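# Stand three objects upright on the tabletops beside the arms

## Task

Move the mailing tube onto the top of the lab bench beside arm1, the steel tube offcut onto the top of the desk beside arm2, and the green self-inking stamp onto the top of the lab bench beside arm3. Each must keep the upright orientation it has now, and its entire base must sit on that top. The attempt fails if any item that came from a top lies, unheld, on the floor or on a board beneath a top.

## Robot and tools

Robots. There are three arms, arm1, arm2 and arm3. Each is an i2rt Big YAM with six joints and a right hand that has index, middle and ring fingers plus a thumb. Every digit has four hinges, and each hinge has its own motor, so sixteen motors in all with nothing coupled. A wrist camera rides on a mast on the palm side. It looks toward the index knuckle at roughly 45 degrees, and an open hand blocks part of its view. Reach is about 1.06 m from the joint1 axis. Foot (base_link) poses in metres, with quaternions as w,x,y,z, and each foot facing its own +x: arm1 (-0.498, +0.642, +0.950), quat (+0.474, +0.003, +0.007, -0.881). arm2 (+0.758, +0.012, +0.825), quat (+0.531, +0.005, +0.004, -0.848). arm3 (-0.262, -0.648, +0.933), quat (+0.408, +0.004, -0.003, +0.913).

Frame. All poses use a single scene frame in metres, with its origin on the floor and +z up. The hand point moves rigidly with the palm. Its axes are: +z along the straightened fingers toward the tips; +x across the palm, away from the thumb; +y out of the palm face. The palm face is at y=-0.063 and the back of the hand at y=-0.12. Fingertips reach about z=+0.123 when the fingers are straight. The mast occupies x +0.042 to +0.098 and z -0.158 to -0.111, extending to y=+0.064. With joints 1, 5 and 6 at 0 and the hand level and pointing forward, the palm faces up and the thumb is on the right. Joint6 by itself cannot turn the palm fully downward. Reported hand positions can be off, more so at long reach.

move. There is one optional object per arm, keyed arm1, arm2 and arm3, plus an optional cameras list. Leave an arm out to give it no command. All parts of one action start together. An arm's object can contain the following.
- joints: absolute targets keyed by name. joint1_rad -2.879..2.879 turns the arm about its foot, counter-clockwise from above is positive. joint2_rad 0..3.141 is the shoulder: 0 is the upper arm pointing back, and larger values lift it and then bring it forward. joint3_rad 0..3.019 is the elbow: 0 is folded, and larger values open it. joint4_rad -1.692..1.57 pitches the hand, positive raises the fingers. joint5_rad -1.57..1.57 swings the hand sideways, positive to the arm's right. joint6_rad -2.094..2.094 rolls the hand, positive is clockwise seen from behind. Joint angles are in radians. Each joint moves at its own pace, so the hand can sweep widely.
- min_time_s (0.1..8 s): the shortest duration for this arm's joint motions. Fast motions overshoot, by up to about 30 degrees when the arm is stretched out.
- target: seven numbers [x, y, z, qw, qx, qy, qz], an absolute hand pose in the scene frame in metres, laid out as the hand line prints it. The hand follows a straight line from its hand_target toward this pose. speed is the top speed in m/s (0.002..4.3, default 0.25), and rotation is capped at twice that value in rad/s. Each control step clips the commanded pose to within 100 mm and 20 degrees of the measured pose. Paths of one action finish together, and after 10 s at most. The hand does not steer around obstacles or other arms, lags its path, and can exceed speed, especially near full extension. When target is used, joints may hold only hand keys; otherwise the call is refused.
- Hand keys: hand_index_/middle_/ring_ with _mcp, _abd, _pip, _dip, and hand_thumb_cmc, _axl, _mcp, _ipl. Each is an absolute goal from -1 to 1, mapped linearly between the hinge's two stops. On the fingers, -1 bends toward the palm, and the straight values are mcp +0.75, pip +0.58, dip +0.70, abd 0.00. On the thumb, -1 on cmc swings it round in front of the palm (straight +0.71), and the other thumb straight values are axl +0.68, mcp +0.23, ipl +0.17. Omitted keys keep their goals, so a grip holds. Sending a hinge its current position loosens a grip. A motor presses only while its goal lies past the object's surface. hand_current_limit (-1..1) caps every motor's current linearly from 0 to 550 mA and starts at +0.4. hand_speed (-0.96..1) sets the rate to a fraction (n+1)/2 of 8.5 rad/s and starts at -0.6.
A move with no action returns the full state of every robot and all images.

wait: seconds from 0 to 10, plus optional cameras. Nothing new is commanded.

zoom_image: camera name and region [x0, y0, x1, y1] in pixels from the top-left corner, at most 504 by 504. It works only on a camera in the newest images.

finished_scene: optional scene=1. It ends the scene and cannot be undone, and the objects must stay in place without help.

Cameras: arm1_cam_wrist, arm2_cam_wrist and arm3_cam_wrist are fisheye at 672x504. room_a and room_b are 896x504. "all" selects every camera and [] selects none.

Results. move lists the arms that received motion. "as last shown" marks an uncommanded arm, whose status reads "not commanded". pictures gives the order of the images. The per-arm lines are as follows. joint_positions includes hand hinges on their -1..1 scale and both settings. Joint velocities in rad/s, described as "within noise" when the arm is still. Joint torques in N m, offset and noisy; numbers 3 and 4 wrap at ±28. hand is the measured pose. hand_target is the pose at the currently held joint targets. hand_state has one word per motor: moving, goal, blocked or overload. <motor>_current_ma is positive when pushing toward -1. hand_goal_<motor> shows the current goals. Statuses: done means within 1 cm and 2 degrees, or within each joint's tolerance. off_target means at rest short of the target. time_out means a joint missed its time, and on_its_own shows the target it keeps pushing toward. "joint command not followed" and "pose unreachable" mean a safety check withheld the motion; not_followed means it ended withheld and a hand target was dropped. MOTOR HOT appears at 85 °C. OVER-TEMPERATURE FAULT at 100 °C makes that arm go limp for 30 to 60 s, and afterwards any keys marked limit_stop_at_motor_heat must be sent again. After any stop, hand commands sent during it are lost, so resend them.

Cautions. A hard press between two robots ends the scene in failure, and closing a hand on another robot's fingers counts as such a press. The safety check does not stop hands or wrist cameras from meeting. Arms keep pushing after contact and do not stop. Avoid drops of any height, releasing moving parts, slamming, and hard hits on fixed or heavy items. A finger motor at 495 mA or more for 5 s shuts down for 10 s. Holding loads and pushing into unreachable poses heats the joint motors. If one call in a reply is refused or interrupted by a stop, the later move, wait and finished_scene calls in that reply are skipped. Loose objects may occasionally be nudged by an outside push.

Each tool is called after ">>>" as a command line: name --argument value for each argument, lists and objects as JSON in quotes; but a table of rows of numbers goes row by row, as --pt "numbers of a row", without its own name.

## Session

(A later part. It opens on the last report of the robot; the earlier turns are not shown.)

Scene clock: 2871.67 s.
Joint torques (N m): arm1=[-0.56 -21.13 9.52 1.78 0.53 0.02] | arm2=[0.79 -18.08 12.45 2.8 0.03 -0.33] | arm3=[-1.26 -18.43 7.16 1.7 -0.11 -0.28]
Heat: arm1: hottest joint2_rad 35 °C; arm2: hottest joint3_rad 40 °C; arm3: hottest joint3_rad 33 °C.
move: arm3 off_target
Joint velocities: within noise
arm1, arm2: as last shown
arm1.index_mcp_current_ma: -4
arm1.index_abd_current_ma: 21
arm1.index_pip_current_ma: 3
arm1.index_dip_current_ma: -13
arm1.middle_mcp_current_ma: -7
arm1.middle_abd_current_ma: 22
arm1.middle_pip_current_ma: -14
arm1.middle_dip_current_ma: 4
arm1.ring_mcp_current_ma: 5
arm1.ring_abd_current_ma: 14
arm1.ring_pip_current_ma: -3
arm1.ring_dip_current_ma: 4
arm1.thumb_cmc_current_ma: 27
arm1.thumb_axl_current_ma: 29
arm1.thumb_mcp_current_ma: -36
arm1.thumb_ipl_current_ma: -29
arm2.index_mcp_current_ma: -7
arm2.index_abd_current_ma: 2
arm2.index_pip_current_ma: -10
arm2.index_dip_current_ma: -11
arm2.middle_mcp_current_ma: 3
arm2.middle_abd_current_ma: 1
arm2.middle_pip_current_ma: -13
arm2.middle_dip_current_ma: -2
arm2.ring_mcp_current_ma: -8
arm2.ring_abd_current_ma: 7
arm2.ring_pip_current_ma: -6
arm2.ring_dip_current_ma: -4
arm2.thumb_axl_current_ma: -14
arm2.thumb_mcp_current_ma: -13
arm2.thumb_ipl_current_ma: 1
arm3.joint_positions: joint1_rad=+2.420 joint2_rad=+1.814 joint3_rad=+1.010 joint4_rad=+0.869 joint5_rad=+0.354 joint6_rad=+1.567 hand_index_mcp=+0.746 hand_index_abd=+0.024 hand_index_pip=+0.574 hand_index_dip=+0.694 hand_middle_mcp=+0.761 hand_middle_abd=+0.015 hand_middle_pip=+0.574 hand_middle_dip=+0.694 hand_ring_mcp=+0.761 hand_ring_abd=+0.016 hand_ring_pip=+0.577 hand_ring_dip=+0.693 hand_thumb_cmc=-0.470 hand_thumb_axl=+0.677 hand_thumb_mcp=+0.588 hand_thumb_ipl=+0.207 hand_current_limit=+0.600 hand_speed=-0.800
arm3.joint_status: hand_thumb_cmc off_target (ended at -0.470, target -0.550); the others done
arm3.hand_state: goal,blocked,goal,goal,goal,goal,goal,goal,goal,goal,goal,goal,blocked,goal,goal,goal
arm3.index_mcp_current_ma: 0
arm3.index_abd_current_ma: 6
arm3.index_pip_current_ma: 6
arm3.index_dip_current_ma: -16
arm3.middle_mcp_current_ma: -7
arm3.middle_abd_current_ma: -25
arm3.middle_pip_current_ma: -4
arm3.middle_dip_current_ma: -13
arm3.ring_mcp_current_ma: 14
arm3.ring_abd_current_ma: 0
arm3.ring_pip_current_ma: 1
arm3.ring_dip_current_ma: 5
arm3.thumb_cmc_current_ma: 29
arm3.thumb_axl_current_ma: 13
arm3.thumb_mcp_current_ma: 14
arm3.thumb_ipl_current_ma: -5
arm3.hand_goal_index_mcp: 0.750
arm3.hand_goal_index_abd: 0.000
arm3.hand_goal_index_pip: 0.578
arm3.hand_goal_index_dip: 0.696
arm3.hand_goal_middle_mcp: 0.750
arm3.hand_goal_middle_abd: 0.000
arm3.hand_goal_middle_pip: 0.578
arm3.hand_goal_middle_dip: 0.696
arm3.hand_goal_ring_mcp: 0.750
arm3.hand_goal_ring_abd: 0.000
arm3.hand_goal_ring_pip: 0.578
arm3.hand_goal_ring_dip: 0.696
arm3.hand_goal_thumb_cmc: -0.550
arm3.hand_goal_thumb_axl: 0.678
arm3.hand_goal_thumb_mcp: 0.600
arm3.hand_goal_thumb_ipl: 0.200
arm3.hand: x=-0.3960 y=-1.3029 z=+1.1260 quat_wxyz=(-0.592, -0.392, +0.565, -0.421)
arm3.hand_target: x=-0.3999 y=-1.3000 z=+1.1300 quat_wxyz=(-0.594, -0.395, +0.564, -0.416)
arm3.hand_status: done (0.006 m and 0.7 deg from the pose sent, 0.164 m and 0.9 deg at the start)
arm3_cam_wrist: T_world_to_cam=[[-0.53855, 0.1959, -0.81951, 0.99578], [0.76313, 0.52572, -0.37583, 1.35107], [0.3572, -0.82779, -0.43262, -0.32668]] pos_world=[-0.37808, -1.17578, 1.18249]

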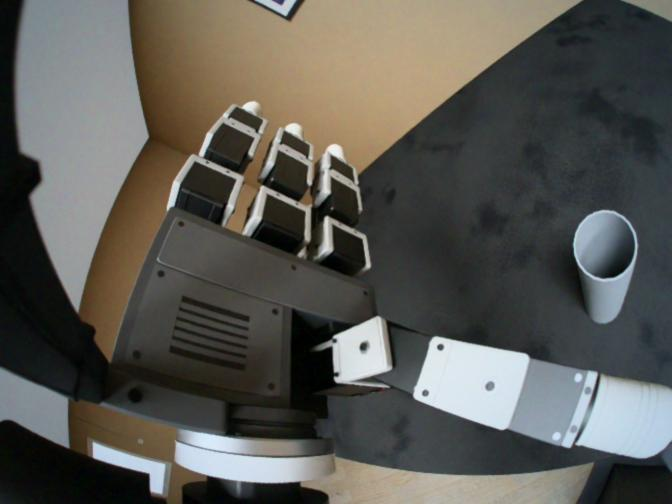

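>>> move --arm3 '{"joints": {"joint6_rad": -1.571}, "min_time_s": 2.0}' --cameras '[]'

>>> move --arm3 '{"target": [-0.5395, -1.257, 1.11, 0.4156, 0.5721, 0.4156, -0.5721], "speed": 0.2}' --cameras '["arm3_cam_wrist", "room_b"]'

Scene clock: 2879.87 s.
Joint torques (N m): arm1=[-0.62 -21.13 9.51 1.78 0.53 0.02] | arm2=[0.85 -18.02 12.34 2.76 0.03 -0.31] | arm3=[-1.38 -18.49 7.23 1.8 -0.09 -0.03]
Heat: arm1: hottest joint2_rad 35 °C; arm2: hottest joint3_rad 40 °C; arm3: hottest joint3_rad 33 °C.
move: arm3 done
Joint velocities: within noise
arm1.joint_positions: joint1_rad=-0.789 joint2_rad=+2.379 joint3_rad=+1.472 joint4_rad=+0.498 joint5_rad=+0.408 joint6_rad=+1.738 hand_index_mcp=+0.380 hand_index_abd=+0.004 hand_index_pip=+0.162 hand_index_dip=+0.588 hand_middle_mcp=+0.996 hand_middle_abd=+0.011 hand_middle_pip=+0.571 hand_middle_dip=+0.697 hand_ring_mcp=+0.995 hand_ring_abd=+0.010 hand_ring_pip=+0.571 hand_ring_dip=+0.690 hand_thumb_cmc=-0.324 hand_thumb_axl=+0.700 hand_thumb_mcp=+0.052 hand_thumb_ipl=+0.266 hand_current_limit=+0.400 hand_speed=-0.900
arm1.joint_status: not commanded
arm1.hand_state: goal,goal,goal,goal,goal,goal,goal,goal,goal,goal,goal,goal,blocked,blocked,blocked,goal
arm1.index_mcp_current_ma: -14
arm1.index_abd_current_ma: 11
arm1.index_pip_current_ma: 5
arm1.index_dip_current_ma: -10
arm1.middle_mcp_current_ma: -3
arm1.middle_abd_current_ma: 13
arm1.middle_pip_current_ma: -18
arm1.middle_dip_current_ma: -3
arm1.ring_mcp_current_ma: -1
arm1.ring_abd_current_ma: 13
arm1.ring_pip_current_ma: -2
arm1.ring_dip_current_ma: -11
arm1.thumb_cmc_current_ma: 20
arm1.thumb_axl_current_ma: 24
arm1.thumb_mcp_current_ma: -23
arm1.thumb_ipl_current_ma: -24
arm1.hand_goal_index_mcp: 0.380
arm1.hand_goal_index_abd: 0.000
arm1.hand_goal_index_pip: 0.170
arm1.hand_goal_index_dip: 0.600
arm1.hand_goal_middle_mcp: 1.000
arm1.hand_goal_middle_abd: 0.000
arm1.hand_goal_middle_pip: 0.578
arm1.hand_goal_middle_dip: 0.696
arm1.hand_goal_ring_mcp: 1.000
arm1.hand_goal_ring_abd: 0.000
arm1.hand_goal_ring_pip: 0.578
arm1.hand_goal_ring_dip: 0.696
arm1.hand_goal_thumb_cmc: -0.350
arm1.hand_goal_thumb_axl: 0.678
arm1.hand_goal_thumb_mcp: 0.080
arm1.hand_goal_thumb_ipl: 0.280
arm1.hand: x=-1.2601 y=+0.6354 z=+0.8786 quat_wxyz=(+0.560, -0.094, -0.819, -0.075)
arm1.hand_target: x=-1.2723 y=+0.6331 z=+0.8852 quat_wxyz=(+0.569, -0.101, -0.813, -0.071)
arm1.hand_status: not commanded
arm2: as last shown
arm2.index_mcp_current_ma: -1
arm2.index_abd_current_ma: 0
arm2.index_pip_current_ma: -9
arm2.index_dip_current_ma: -10
arm2.middle_mcp_current_ma: 1
arm2.middle_abd_current_ma: 6
arm2.middle_pip_current_ma: 3
arm2.middle_dip_current_ma: -13
arm2.ring_mcp_current_ma: -4
arm2.ring_abd_current_ma: 6
arm2.ring_pip_current_ma: 0
arm2.ring_dip_current_ma: 3
arm2.thumb_cmc_current_ma: 25
arm2.thumb_axl_current_ma: -11
arm2.thumb_mcp_current_ma: -17
arm2.thumb_ipl_current_ma: 9
arm3.joint_positions: joint1_rad=+2.420 joint2_rad=+1.814 joint3_rad=+1.010 joint4_rad=+0.869 joint5_rad=+0.354 joint6_rad=-1.559 hand_index_mcp=+0.764 hand_index_abd=-0.008 hand_index_pip=+0.576 hand_index_dip=+0.694 hand_middle_mcp=+0.767 hand_middle_abd=-0.007 hand_middle_pip=+0.574 hand_middle_dip=+0.694 hand_ring_mcp=+0.764 hand_ring_abd=-0.009 hand_ring_pip=+0.577 hand_ring_dip=+0.693 hand_thumb_cmc=-0.575 hand_thumb_axl=+0.680 hand_thumb_mcp=+0.599 hand_thumb_ipl=+0.208 hand_current_limit=+0.600 hand_speed=-0.800
arm3.joint_status: all done
arm3.hand_state: goal,goal,goal,goal,goal,goal,goal,goal,goal,goal,goal,goal,blocked,goal,goal,goal
arm3.index_mcp_current_ma: -17
arm3.index_abd_current_ma: -4
arm3.index_pip_current_ma: 0
arm3.index_dip_current_ma: -6
arm3.middle_mcp_current_ma: 8
arm3.middle_abd_current_ma: -15
arm3.middle_pip_current_ma: 0
arm3.middle_dip_current_ma: 2
arm3.ring_mcp_current_ma: 5
arm3.ring_abd_current_ma: 7
arm3.ring_pip_current_ma: -7
arm3.ring_dip_current_ma: -6
arm3.thumb_cmc_current_ma: -4
arm3.thumb_axl_current_ma: -2
arm3.thumb_mcp_current_ma: 3
arm3.thumb_ipl_current_ma: -5
arm3.hand_goal_index_mcp: 0.750
arm3.hand_goal_index_abd: 0.000
arm3.hand_goal_index_pip: 0.578
arm3.hand_goal_index_dip: 0.696
arm3.hand_goal_middle_mcp: 0.750
arm3.hand_goal_middle_abd: 0.000
arm3.hand_goal_middle_pip: 0.578
arm3.hand_goal_middle_dip: 0.696
arm3.hand_goal_ring_mcp: 0.750
arm3.hand_goal_ring_abd: 0.000
arm3.hand_goal_ring_pip: 0.578
arm3.hand_goal_ring_dip: 0.696
arm3.hand_goal_thumb_cmc: -0.550
arm3.hand_goal_thumb_axl: 0.678
arm3.hand_goal_thumb_mcp: 0.600
arm3.hand_goal_thumb_ipl: 0.200
arm3.hand: x=-0.2363 y=-1.3578 z=+1.1745 quat_wxyz=(-0.425, -0.568, -0.388, +0.589)
arm3.hand_target: x=-0.2397 y=-1.3557 z=+1.1765 quat_wxyz=(-0.420, -0.567, -0.391, +0.591)
arm3.hand_status: not commanded

Scene clock: 2882.17 s.
Joint torques (N m): arm1=[-0.62 -21.13 9.52 1.77 0.53 0.02] | arm2=[0.91 -17.9 12.44 2.8 0.03 -0.33] | arm3=[-0.79 -17.08 10.37 2.91 -0.15 0.04]
Heat: arm1: hottest joint2_rad 35 °C; arm2: hottest joint3_rad 40 °C; arm3: hottest joint3_rad 33 °C.
move: arm3 off_target
Joint velocities: within noise
arm1, arm2: as last shown
arm1.index_mcp_current_ma: 1
arm1.index_abd_current_ma: 6
arm1.index_pip_current_ma: 9
arm1.index_dip_current_ma: -14
arm1.middle_mcp_current_ma: -7
arm1.middle_abd_current_ma: 15
arm1.middle_pip_current_ma: -19
arm1.middle_dip_current_ma: -2
arm1.ring_mcp_current_ma: 6
arm1.ring_abd_current_ma: 14
arm1.ring_pip_current_ma: -3
arm1.ring_dip_current_ma: -8
arm1.thumb_cmc_current_ma: 25
arm1.thumb_axl_current_ma: 32
arm1.thumb_mcp_current_ma: -40
arm1.thumb_ipl_current_ma: -28
arm2.index_mcp_current_ma: -8
arm2.index_abd_current_ma: 8
arm2.index_pip_current_ma: -5
arm2.index_dip_current_ma: -3
arm2.middle_abd_current_ma: 8
arm2.middle_pip_current_ma: -10
arm2.middle_dip_current_ma: -11
arm2.ring_mcp_current_ma: -2
arm2.ring_abd_current_ma: 14
arm2.ring_pip_current_ma: 2
arm2.ring_dip_current_ma: 2
arm2.thumb_cmc_current_ma: 35
arm2.thumb_axl_current_ma: -17
arm2.thumb_ipl_current_ma: 6
arm3.joint_positions: joint1_rad=+1.773 joint2_rad=+1.912 joint3_rad=+0.938 joint4_rad=+0.922 joint5_rad=-0.314 joint6_rad=-1.559 hand_index_mcp=+0.759 hand_index_abd=-0.009 hand_index_pip=+0.576 hand_index_dip=+0.694 hand_middle_mcp=+0.762 hand_middle_abd=-0.009 hand_middle_pip=+0.574 hand_middle_dip=+0.694 hand_ring_mcp=+0.759 hand_ring_abd=-0.009 hand_ring_pip=+0.578 hand_ring_dip=+0.693 hand_thumb_cmc=-0.575 hand_thumb_axl=+0.680 hand_thumb_mcp=+0.594 hand_thumb_ipl=+0.208 hand_current_limit=+0.600 hand_speed=-0.800
arm3.joint_status: not commanded
arm3.hand_state: goal,goal,goal,goal,goal,goal,goal,goal,goal,goal,goal,goal,blocked,goal,goal,goal
arm3.index_mcp_current_ma: -4
arm3.index_abd_current_ma: -2
arm3.index_pip_current_ma: 7
arm3.index_dip_current_ma: -2
arm3.middle_mcp_current_ma: -1
arm3.middle_abd_current_ma: -12
arm3.middle_pip_current_ma: -4
arm3.middle_dip_current_ma: 6
arm3.ring_mcp_current_ma: 11
arm3.ring_abd_current_ma: 1
arm3.ring_pip_current_ma: -7
arm3.ring_dip_current_ma: -8
arm3.thumb_cmc_current_ma: -12
arm3.thumb_axl_current_ma: -2
arm3.thumb_mcp_current_ma: 16
arm3.thumb_ipl_current_ma: 4
arm3.hand_goal_index_mcp: 0.750
arm3.hand_goal_index_abd: 0.000
arm3.hand_goal_index_pip: 0.578
arm3.hand_goal_index_dip: 0.696
arm3.hand_goal_middle_mcp: 0.750
arm3.hand_goal_middle_abd: 0.000
arm3.hand_goal_middle_pip: 0.578
arm3.hand_goal_middle_dip: 0.696
arm3.hand_goal_ring_mcp: 0.750
arm3.hand_goal_ring_abd: 0.000
arm3.hand_goal_ring_pip: 0.578
arm3.hand_goal_ring_dip: 0.696
arm3.hand_goal_thumb_cmc: -0.550
arm3.hand_goal_thumb_axl: 0.678
arm3.hand_goal_thumb_mcp: 0.600
arm3.hand_goal_thumb_ipl: 0.200
arm3.hand: x=-0.5361 y=-1.2436 z=+1.0903 quat_wxyz=(-0.406, -0.595, -0.418, +0.554)
arm3.hand_target: x=-0.5389 y=-1.2558 z=+1.1100 quat_wxyz=(-0.415, -0.572, -0.416, +0.572)
arm3.hand_status: off_target (0.024 m and 3.5 deg from the pose sent, 0.326 m and 3.9 deg at the start)
arm3_cam_wrist: T_world_to_cam=[[0.53552, -0.18145, 0.8248, -0.80684], [-0.27376, 0.88662, 0.37279, 0.49003], [-0.79892, -0.42543, 0.42512, -1.29756]] pos_world=[-0.47043, -1.13289, 1.03443]

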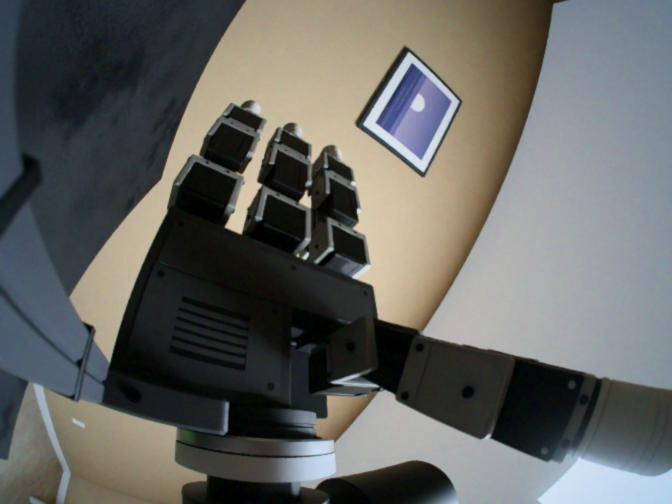

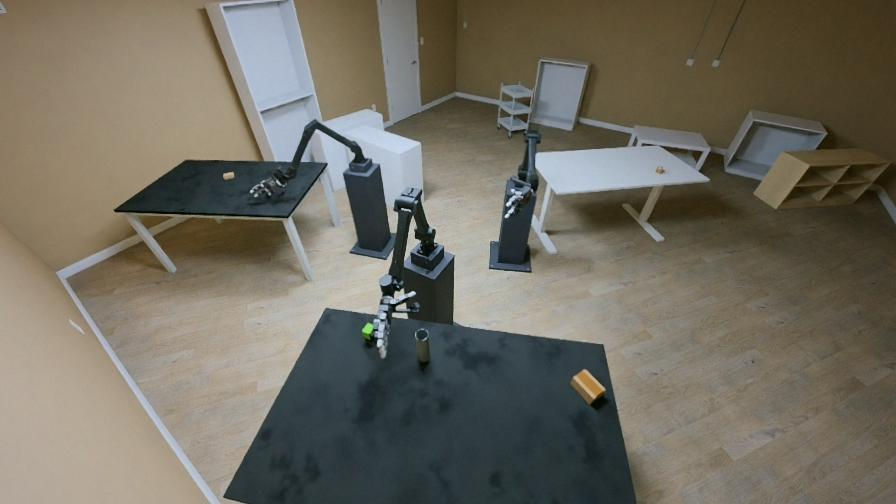

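>>> move --arm3 '{"target": [-0.536, -1.268, 0.90, 0.4156, 0.5721, 0.4156, -0.5721], "speed": 0.12}' --cameras '["arm3_cam_wrist", "room_b"]'

>>> zoom_image --camera "room_b" --region '[330, 260, 470, 380]'

Scene clock: 2896.70 s.
Joint torques (N m): arm1=[-0.56 -21.19 9.54 1.78 0.53 0.02] | arm2=[0.85 -17.9 12.34 2.84 0.05 -0.33] | arm3=[-0.38 -20.07 6.09 3.07 0.21 0.04]
Heat: arm1: hottest joint2_rad 35 °C; arm2: hottest joint3_rad 40 °C; arm3: hottest joint3_rad 33 °C.
move: arm3 off_target
Joint velocities: within noise
arm1, arm2: as last shown
arm1.index_mcp_current_ma: -34
arm1.index_abd_current_ma: 10
arm1.index_pip_current_ma: 3
arm1.index_dip_current_ma: -10
arm1.middle_mcp_current_ma: -6
arm1.middle_abd_current_ma: 13
arm1.middle_pip_current_ma: -17
arm1.middle_dip_current_ma: 0
arm1.ring_mcp_current_ma: 7
arm1.ring_abd_current_ma: 20
arm1.ring_pip_current_ma: -7
arm1.ring_dip_current_ma: 0
arm1.thumb_cmc_current_ma: 20
arm1.thumb_axl_current_ma: 27
arm1.thumb_mcp_current_ma: -24
arm1.thumb_ipl_current_ma: -30
arm2.index_mcp_current_ma: 8
arm2.index_abd_current_ma: 12
arm2.index_pip_current_ma: -7
arm2.index_dip_current_ma: -2
arm2.middle_mcp_current_ma: -9
arm2.middle_abd_current_ma: 6
arm2.middle_pip_current_ma: -7
arm2.middle_dip_current_ma: -7
arm2.ring_mcp_current_ma: -5
arm2.ring_abd_current_ma: 13
arm2.ring_pip_current_ma: 3
arm2.ring_dip_current_ma: 11
arm2.thumb_cmc_current_ma: 32
arm2.thumb_axl_current_ma: -12
arm2.thumb_ipl_current_ma: 5
arm3.joint_positions: joint1_rad=+1.795 joint2_rad=+2.457 joint3_rad=+1.101 joint4_rad=+1.310 joint5_rad=-0.300 joint6_rad=-1.559 hand_index_mcp=+0.759 hand_index_abd=-0.010 hand_index_pip=+0.576 hand_index_dip=+0.694 hand_middle_mcp=+0.762 hand_middle_abd=-0.010 hand_middle_pip=+0.574 hand_middle_dip=+0.694 hand_ring_mcp=+0.759 hand_ring_abd=-0.010 hand_ring_pip=+0.578 hand_ring_dip=+0.693 hand_thumb_cmc=-0.575 hand_thumb_axl=+0.680 hand_thumb_mcp=+0.594 hand_thumb_ipl=+0.208 hand_current_limit=+0.600 hand_speed=-0.800
arm3.joint_status: not commanded
arm3.hand_state: goal,goal,goal,goal,goal,goal,goal,goal,goal,goal,goal,goal,blocked,goal,goal,goal
arm3.index_mcp_current_ma: 5
arm3.index_abd_current_ma: 7
arm3.index_pip_current_ma: 1
arm3.index_dip_current_ma: -11
arm3.middle_mcp_current_ma: -1
arm3.middle_abd_current_ma: 6
arm3.middle_pip_current_ma: -3
arm3.middle_dip_current_ma: -13
arm3.ring_mcp_current_ma: 8
arm3.ring_abd_current_ma: -2
arm3.ring_pip_current_ma: -10
arm3.ring_dip_current_ma: -16
arm3.thumb_cmc_current_ma: 1
arm3.thumb_axl_current_ma: 14
arm3.thumb_mcp_current_ma: -3
arm3.thumb_ipl_current_ma: 9
arm3.hand_goal_index_mcp: 0.750
arm3.hand_goal_index_abd: 0.000
arm3.hand_goal_index_pip: 0.578
arm3.hand_goal_index_dip: 0.696
arm3.hand_goal_middle_mcp: 0.750
arm3.hand_goal_middle_abd: 0.000
arm3.hand_goal_middle_pip: 0.578
arm3.hand_goal_middle_dip: 0.696
arm3.hand_goal_ring_mcp: 0.750
arm3.hand_goal_ring_abd: 0.000
arm3.hand_goal_ring_pip: 0.578
arm3.hand_goal_ring_dip: 0.696
arm3.hand_goal_thumb_cmc: -0.550
arm3.hand_goal_thumb_axl: 0.678
arm3.hand_goal_thumb_mcp: 0.600
arm3.hand_goal_thumb_ipl: 0.200
arm3.hand: x=-0.5340 y=-1.2579 z=+0.8873 quat_wxyz=(-0.409, -0.591, -0.420, +0.554)
arm3.hand_target: x=-0.5357 y=-1.2675 z=+0.9002 quat_wxyz=(-0.416, -0.572, -0.416, +0.572)
arm3.hand_status: off_target (0.016 m and 3.1 deg from the pose sent, 0.192 m and 3.5 deg at the start)
arm3_cam_wrist: T_world_to_cam=[[0.54056, -0.17314, 0.8233, -0.62857], [-0.27897, 0.88634, 0.36956, 0.57879], [-0.79371, -0.42944, 0.43082, -1.22308]] pos_world=[-0.46953, -1.14708, 0.83052]

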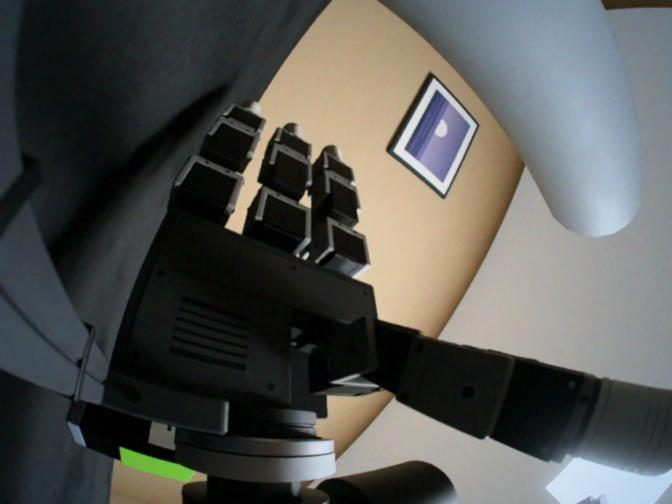

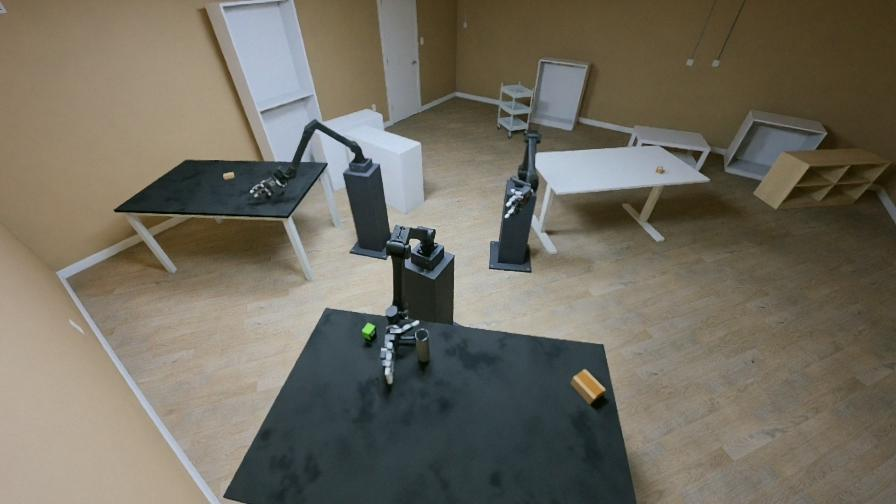

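Scaled by 3.600 from the camera's image (finer frame: 1280x720).

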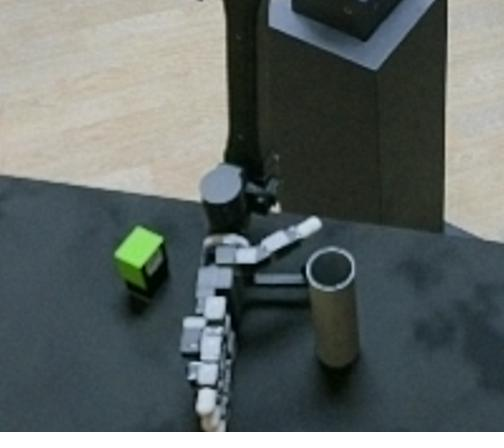

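>>> move --arm3 '{"target": [-0.4555, -1.2945, 0.877, 0.4156, 0.5721, 0.4156, -0.5721], "speed": 0.06}' --cameras '["arm3_cam_wrist", "room_b"]'

>>> zoom_image --camera "room_b" --region '[330, 260, 470, 380]'

Scene clock: 2905.60 s.
Joint torques (N m): arm1=[-0.62 -21.13 9.52 1.78 0.53 0.01] | arm2=[0.85 -17.67 12.4 2.8 0.02 -0.32] | arm3=[-0.79 -19.14 4.07 3.19 0.25 0.04]
Heat: arm1: hottest joint2_rad 35 °C; arm2: hottest joint3_rad 40 °C; arm3: hottest joint3_rad 33 °C.
move: arm3 done
Joint velocities: within noise
arm1, arm2: as last shown
arm1.index_mcp_current_ma: -12
arm1.index_abd_current_ma: 1
arm1.index_pip_current_ma: 6
arm1.index_dip_current_ma: -6
arm1.middle_mcp_current_ma: -5
arm1.middle_abd_current_ma: 16
arm1.middle_pip_current_ma: -27
arm1.middle_dip_current_ma: 3
arm1.ring_mcp_current_ma: 5
arm1.ring_abd_current_ma: 9
arm1.ring_pip_current_ma: -17
arm1.ring_dip_current_ma: 3
arm1.thumb_cmc_current_ma: 26
arm1.thumb_axl_current_ma: 23
arm1.thumb_mcp_current_ma: -29
arm1.thumb_ipl_current_ma: -18
arm2.index_mcp_current_ma: 3
arm2.index_abd_current_ma: 14
arm2.index_pip_current_ma: -4
arm2.index_dip_current_ma: -7
arm2.middle_mcp_current_ma: -10
arm2.middle_abd_current_ma: 8
arm2.middle_pip_current_ma: -10
arm2.middle_dip_current_ma: -5
arm2.ring_mcp_current_ma: -8
arm2.ring_pip_current_ma: -2
arm2.ring_dip_current_ma: -4
arm2.thumb_cmc_current_ma: 19
arm2.thumb_axl_current_ma: -16
arm2.thumb_mcp_current_ma: -12
arm2.thumb_ipl_current_ma: -1
arm3.joint_positions: joint1_rad=+1.962 joint2_rad=+2.495 joint3_rad=+1.101 joint4_rad=+1.379 joint5_rad=-0.139 joint6_rad=-1.559 hand_index_mcp=+0.753 hand_index_abd=-0.010 hand_index_pip=+0.570 hand_index_dip=+0.689 hand_middle_mcp=+0.755 hand_middle_abd=-0.010 hand_middle_pip=+0.571 hand_middle_dip=+0.693 hand_ring_mcp=+0.754 hand_ring_abd=-0.010 hand_ring_pip=+0.571 hand_ring_dip=+0.688 hand_thumb_cmc=-0.575 hand_thumb_axl=+0.680 hand_thumb_mcp=+0.594 hand_thumb_ipl=+0.208 hand_current_limit=+0.600 hand_speed=-0.800
arm3.joint_status: not commanded
arm3.hand_state: goal,goal,goal,goal,goal,goal,goal,goal,goal,goal,goal,goal,blocked,goal,goal,goal
arm3.index_mcp_current_ma: -13
arm3.index_abd_current_ma: 3
arm3.index_pip_current_ma: 5
arm3.index_dip_current_ma: -8
arm3.middle_mcp_current_ma: 9
arm3.middle_abd_current_ma: -3
arm3.middle_pip_current_ma: -24
arm3.middle_dip_current_ma: -7
arm3.ring_mcp_current_ma: 8
arm3.ring_abd_current_ma: 3
arm3.ring_pip_current_ma: -18
arm3.ring_dip_current_ma: -3
arm3.thumb_cmc_current_ma: 0
arm3.thumb_axl_current_ma: 3
arm3.thumb_mcp_current_ma: 15
arm3.thumb_ipl_current_ma: -6
arm3.hand_goal_index_mcp: 0.750
arm3.hand_goal_index_abd: 0.000
arm3.hand_goal_index_pip: 0.578
arm3.hand_goal_index_dip: 0.696
arm3.hand_goal_middle_mcp: 0.750
arm3.hand_goal_middle_abd: 0.000
arm3.hand_goal_middle_pip: 0.578
arm3.hand_goal_middle_dip: 0.696
arm3.hand_goal_ring_mcp: 0.750
arm3.hand_goal_ring_abd: 0.000
arm3.hand_goal_ring_pip: 0.578
arm3.hand_goal_ring_dip: 0.696
arm3.hand_goal_thumb_cmc: -0.550
arm3.hand_goal_thumb_axl: 0.678
arm3.hand_goal_thumb_mcp: 0.600
arm3.hand_goal_thumb_ipl: 0.200
arm3.hand: x=-0.4553 y=-1.2943 z=+0.8768 quat_wxyz=(-0.414, -0.579, -0.419, +0.564)
arm3.hand_target: x=-0.4554 y=-1.2944 z=+0.8770 quat_wxyz=(-0.416, -0.572, -0.416, +0.572)
arm3.hand_status: done (0.000 m and 1.3 deg from the pose sent, 0.087 m and 3.1 deg at the start)
arm3_cam_wrist: T_world_to_cam=[[0.55763, -0.15023, 0.81638, -0.62531], [-0.27797, 0.89291, 0.35418, 0.65933], [-0.78217, -0.42442, 0.45615, -1.1821]] pos_world=[-0.39264, -1.18438, 0.8162]

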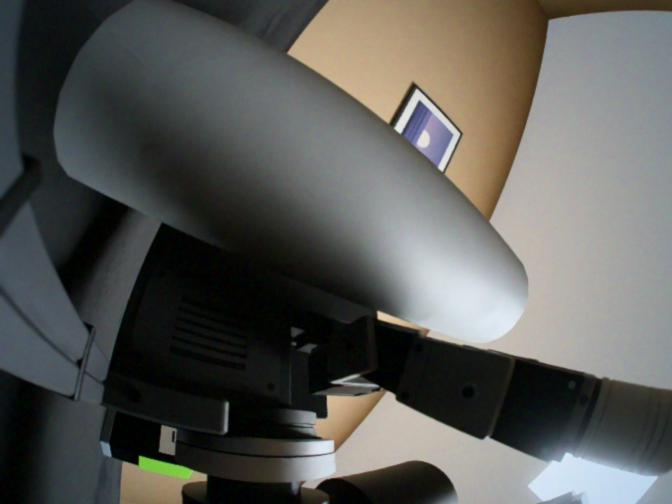

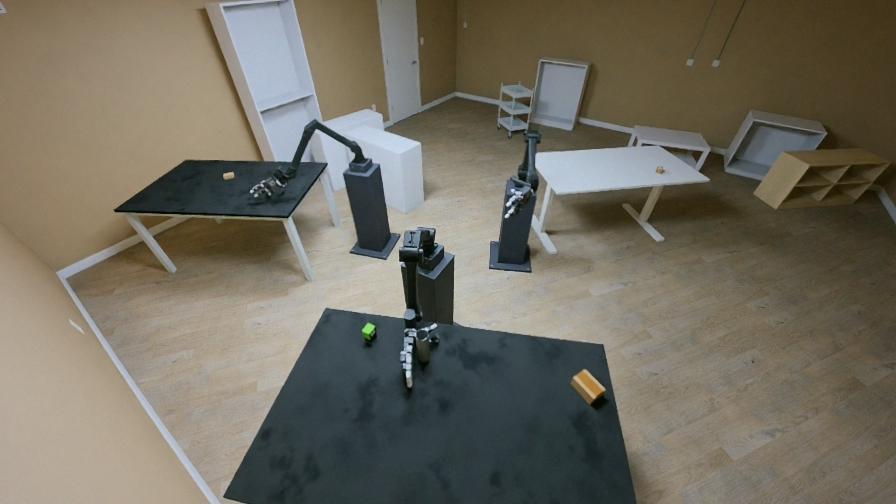

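Scaled by 3.600 from the camera's image (finer frame: 1280x720).

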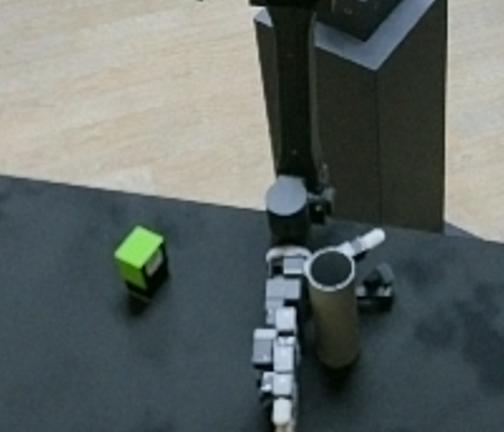

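>>> move --arm3 '{"target": [-0.4384, -1.293, 0.864, 0.4027, 0.5893, 0.4281, -0.5543], "speed": 0.05}' --cameras '["arm3_cam_wrist", "room_b"]'

>>> zoom_image --camera "room_b" --region '[350, 280, 470, 380]'

Scene clock: 2914.60 s.
Joint torques (N m): arm1=[-0.56 -21.13 9.52 1.78 0.53 0.02] | arm2=[0.97 -17.85 12.38 2.8 0.04 -0.32] | arm3=[-0.5 -19.78 2.82 1.83 0.23 -0.04]
Heat: arm1: hottest joint2_rad 35 °C; arm2: hottest joint3_rad 40 °C; arm3: hottest joint3_rad 33 °C.
move: arm3 done
Joint velocities: within noise
arm1, arm2: as last shown
arm1.index_mcp_current_ma: -5
arm1.index_abd_current_ma: 12
arm1.index_pip_current_ma: 10
arm1.index_dip_current_ma: -14
arm1.middle_mcp_current_ma: -11
arm1.middle_abd_current_ma: 21
arm1.middle_pip_current_ma: -15
arm1.middle_dip_current_ma: -3
arm1.ring_abd_current_ma: 13
arm1.ring_pip_current_ma: -5
arm1.ring_dip_current_ma: 5
arm1.thumb_axl_current_ma: 27
arm1.thumb_mcp_current_ma: -35
arm1.thumb_ipl_current_ma: -15
arm2.index_mcp_current_ma: -3
arm2.index_abd_current_ma: 6
arm2.index_pip_current_ma: -6
arm2.index_dip_current_ma: -6
arm2.middle_mcp_current_ma: -19
arm2.middle_abd_current_ma: 13
arm2.middle_pip_current_ma: -2
arm2.middle_dip_current_ma: -7
arm2.ring_mcp_current_ma: -4
arm2.ring_abd_current_ma: 15
arm2.ring_pip_current_ma: 3
arm2.ring_dip_current_ma: -10
arm2.thumb_cmc_current_ma: 26
arm2.thumb_axl_current_ma: -18
arm3.joint_positions: joint1_rad=+1.988 joint2_rad=+2.495 joint3_rad=+1.084 joint4_rad=+1.373 joint5_rad=-0.110 joint6_rad=-1.559 hand_index_mcp=+0.753 hand_index_abd=-0.010 hand_index_pip=+0.570 hand_index_dip=+0.689 hand_middle_mcp=+0.754 hand_middle_abd=-0.010 hand_middle_pip=+0.571 hand_middle_dip=+0.692 hand_ring_mcp=+0.753 hand_ring_abd=-0.010 hand_ring_pip=+0.571 hand_ring_dip=+0.688 hand_thumb_cmc=-0.575 hand_thumb_axl=+0.680 hand_thumb_mcp=+0.594 hand_thumb_ipl=+0.208 hand_current_limit=+0.600 hand_speed=-0.800
arm3.joint_status: not commanded
arm3.hand_state: goal,goal,goal,goal,goal,goal,goal,goal,goal,goal,goal,goal,blocked,goal,goal,goal
arm3.index_mcp_current_ma: -7
arm3.index_abd_current_ma: 1
arm3.index_pip_current_ma: -4
arm3.index_dip_current_ma: -5
arm3.middle_mcp_current_ma: -4
arm3.middle_abd_current_ma: -7
arm3.middle_pip_current_ma: -2
arm3.middle_dip_current_ma: -3
arm3.ring_mcp_current_ma: 8
arm3.ring_abd_current_ma: -1
arm3.ring_pip_current_ma: -18
arm3.ring_dip_current_ma: 0
arm3.thumb_cmc_current_ma: 5
arm3.thumb_axl_current_ma: 17
arm3.thumb_mcp_current_ma: 11
arm3.thumb_ipl_current_ma: 2
arm3.hand_goal_index_mcp: 0.750
arm3.hand_goal_index_abd: 0.000
arm3.hand_goal_index_pip: 0.578
arm3.hand_goal_index_dip: 0.696
arm3.hand_goal_middle_mcp: 0.750
arm3.hand_goal_middle_abd: 0.000
arm3.hand_goal_middle_pip: 0.578
arm3.hand_goal_middle_dip: 0.696
arm3.hand_goal_ring_mcp: 0.750
arm3.hand_goal_ring_abd: 0.000
arm3.hand_goal_ring_pip: 0.578
arm3.hand_goal_ring_dip: 0.696
arm3.hand_goal_thumb_cmc: -0.550
arm3.hand_goal_thumb_axl: 0.678
arm3.hand_goal_thumb_mcp: 0.600
arm3.hand_goal_thumb_ipl: 0.200
arm3.hand: x=-0.4418 y=-1.2943 z=+0.8702 quat_wxyz=(-0.408, -0.587, -0.422, +0.558)
arm3.hand_target: x=-0.4385 y=-1.2929 z=+0.8640 quat_wxyz=(-0.403, -0.589, -0.428, +0.554)
arm3.hand_status: done (0.007 m and 1.1 deg from the pose sent, 0.021 m and 2.3 deg at the start)
arm3_cam_wrist: T_world_to_cam=[[0.54987, -0.16931, 0.81791, -0.65695], [-0.27767, 0.88649, 0.37018, 0.64334], [-0.78775, -0.43066, 0.44044, -1.16548]] pos_world=[-0.37823, -1.18347, 0.8125]

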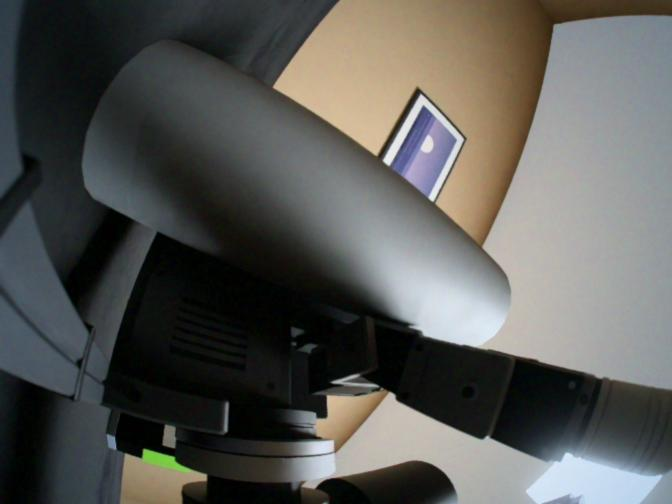

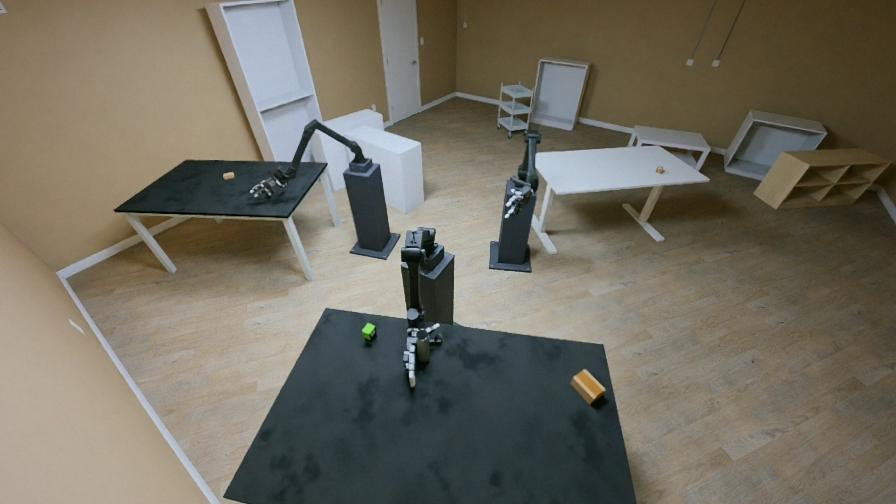

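Scaled by 4.200 from the camera's image (finer frame: 1280x720).

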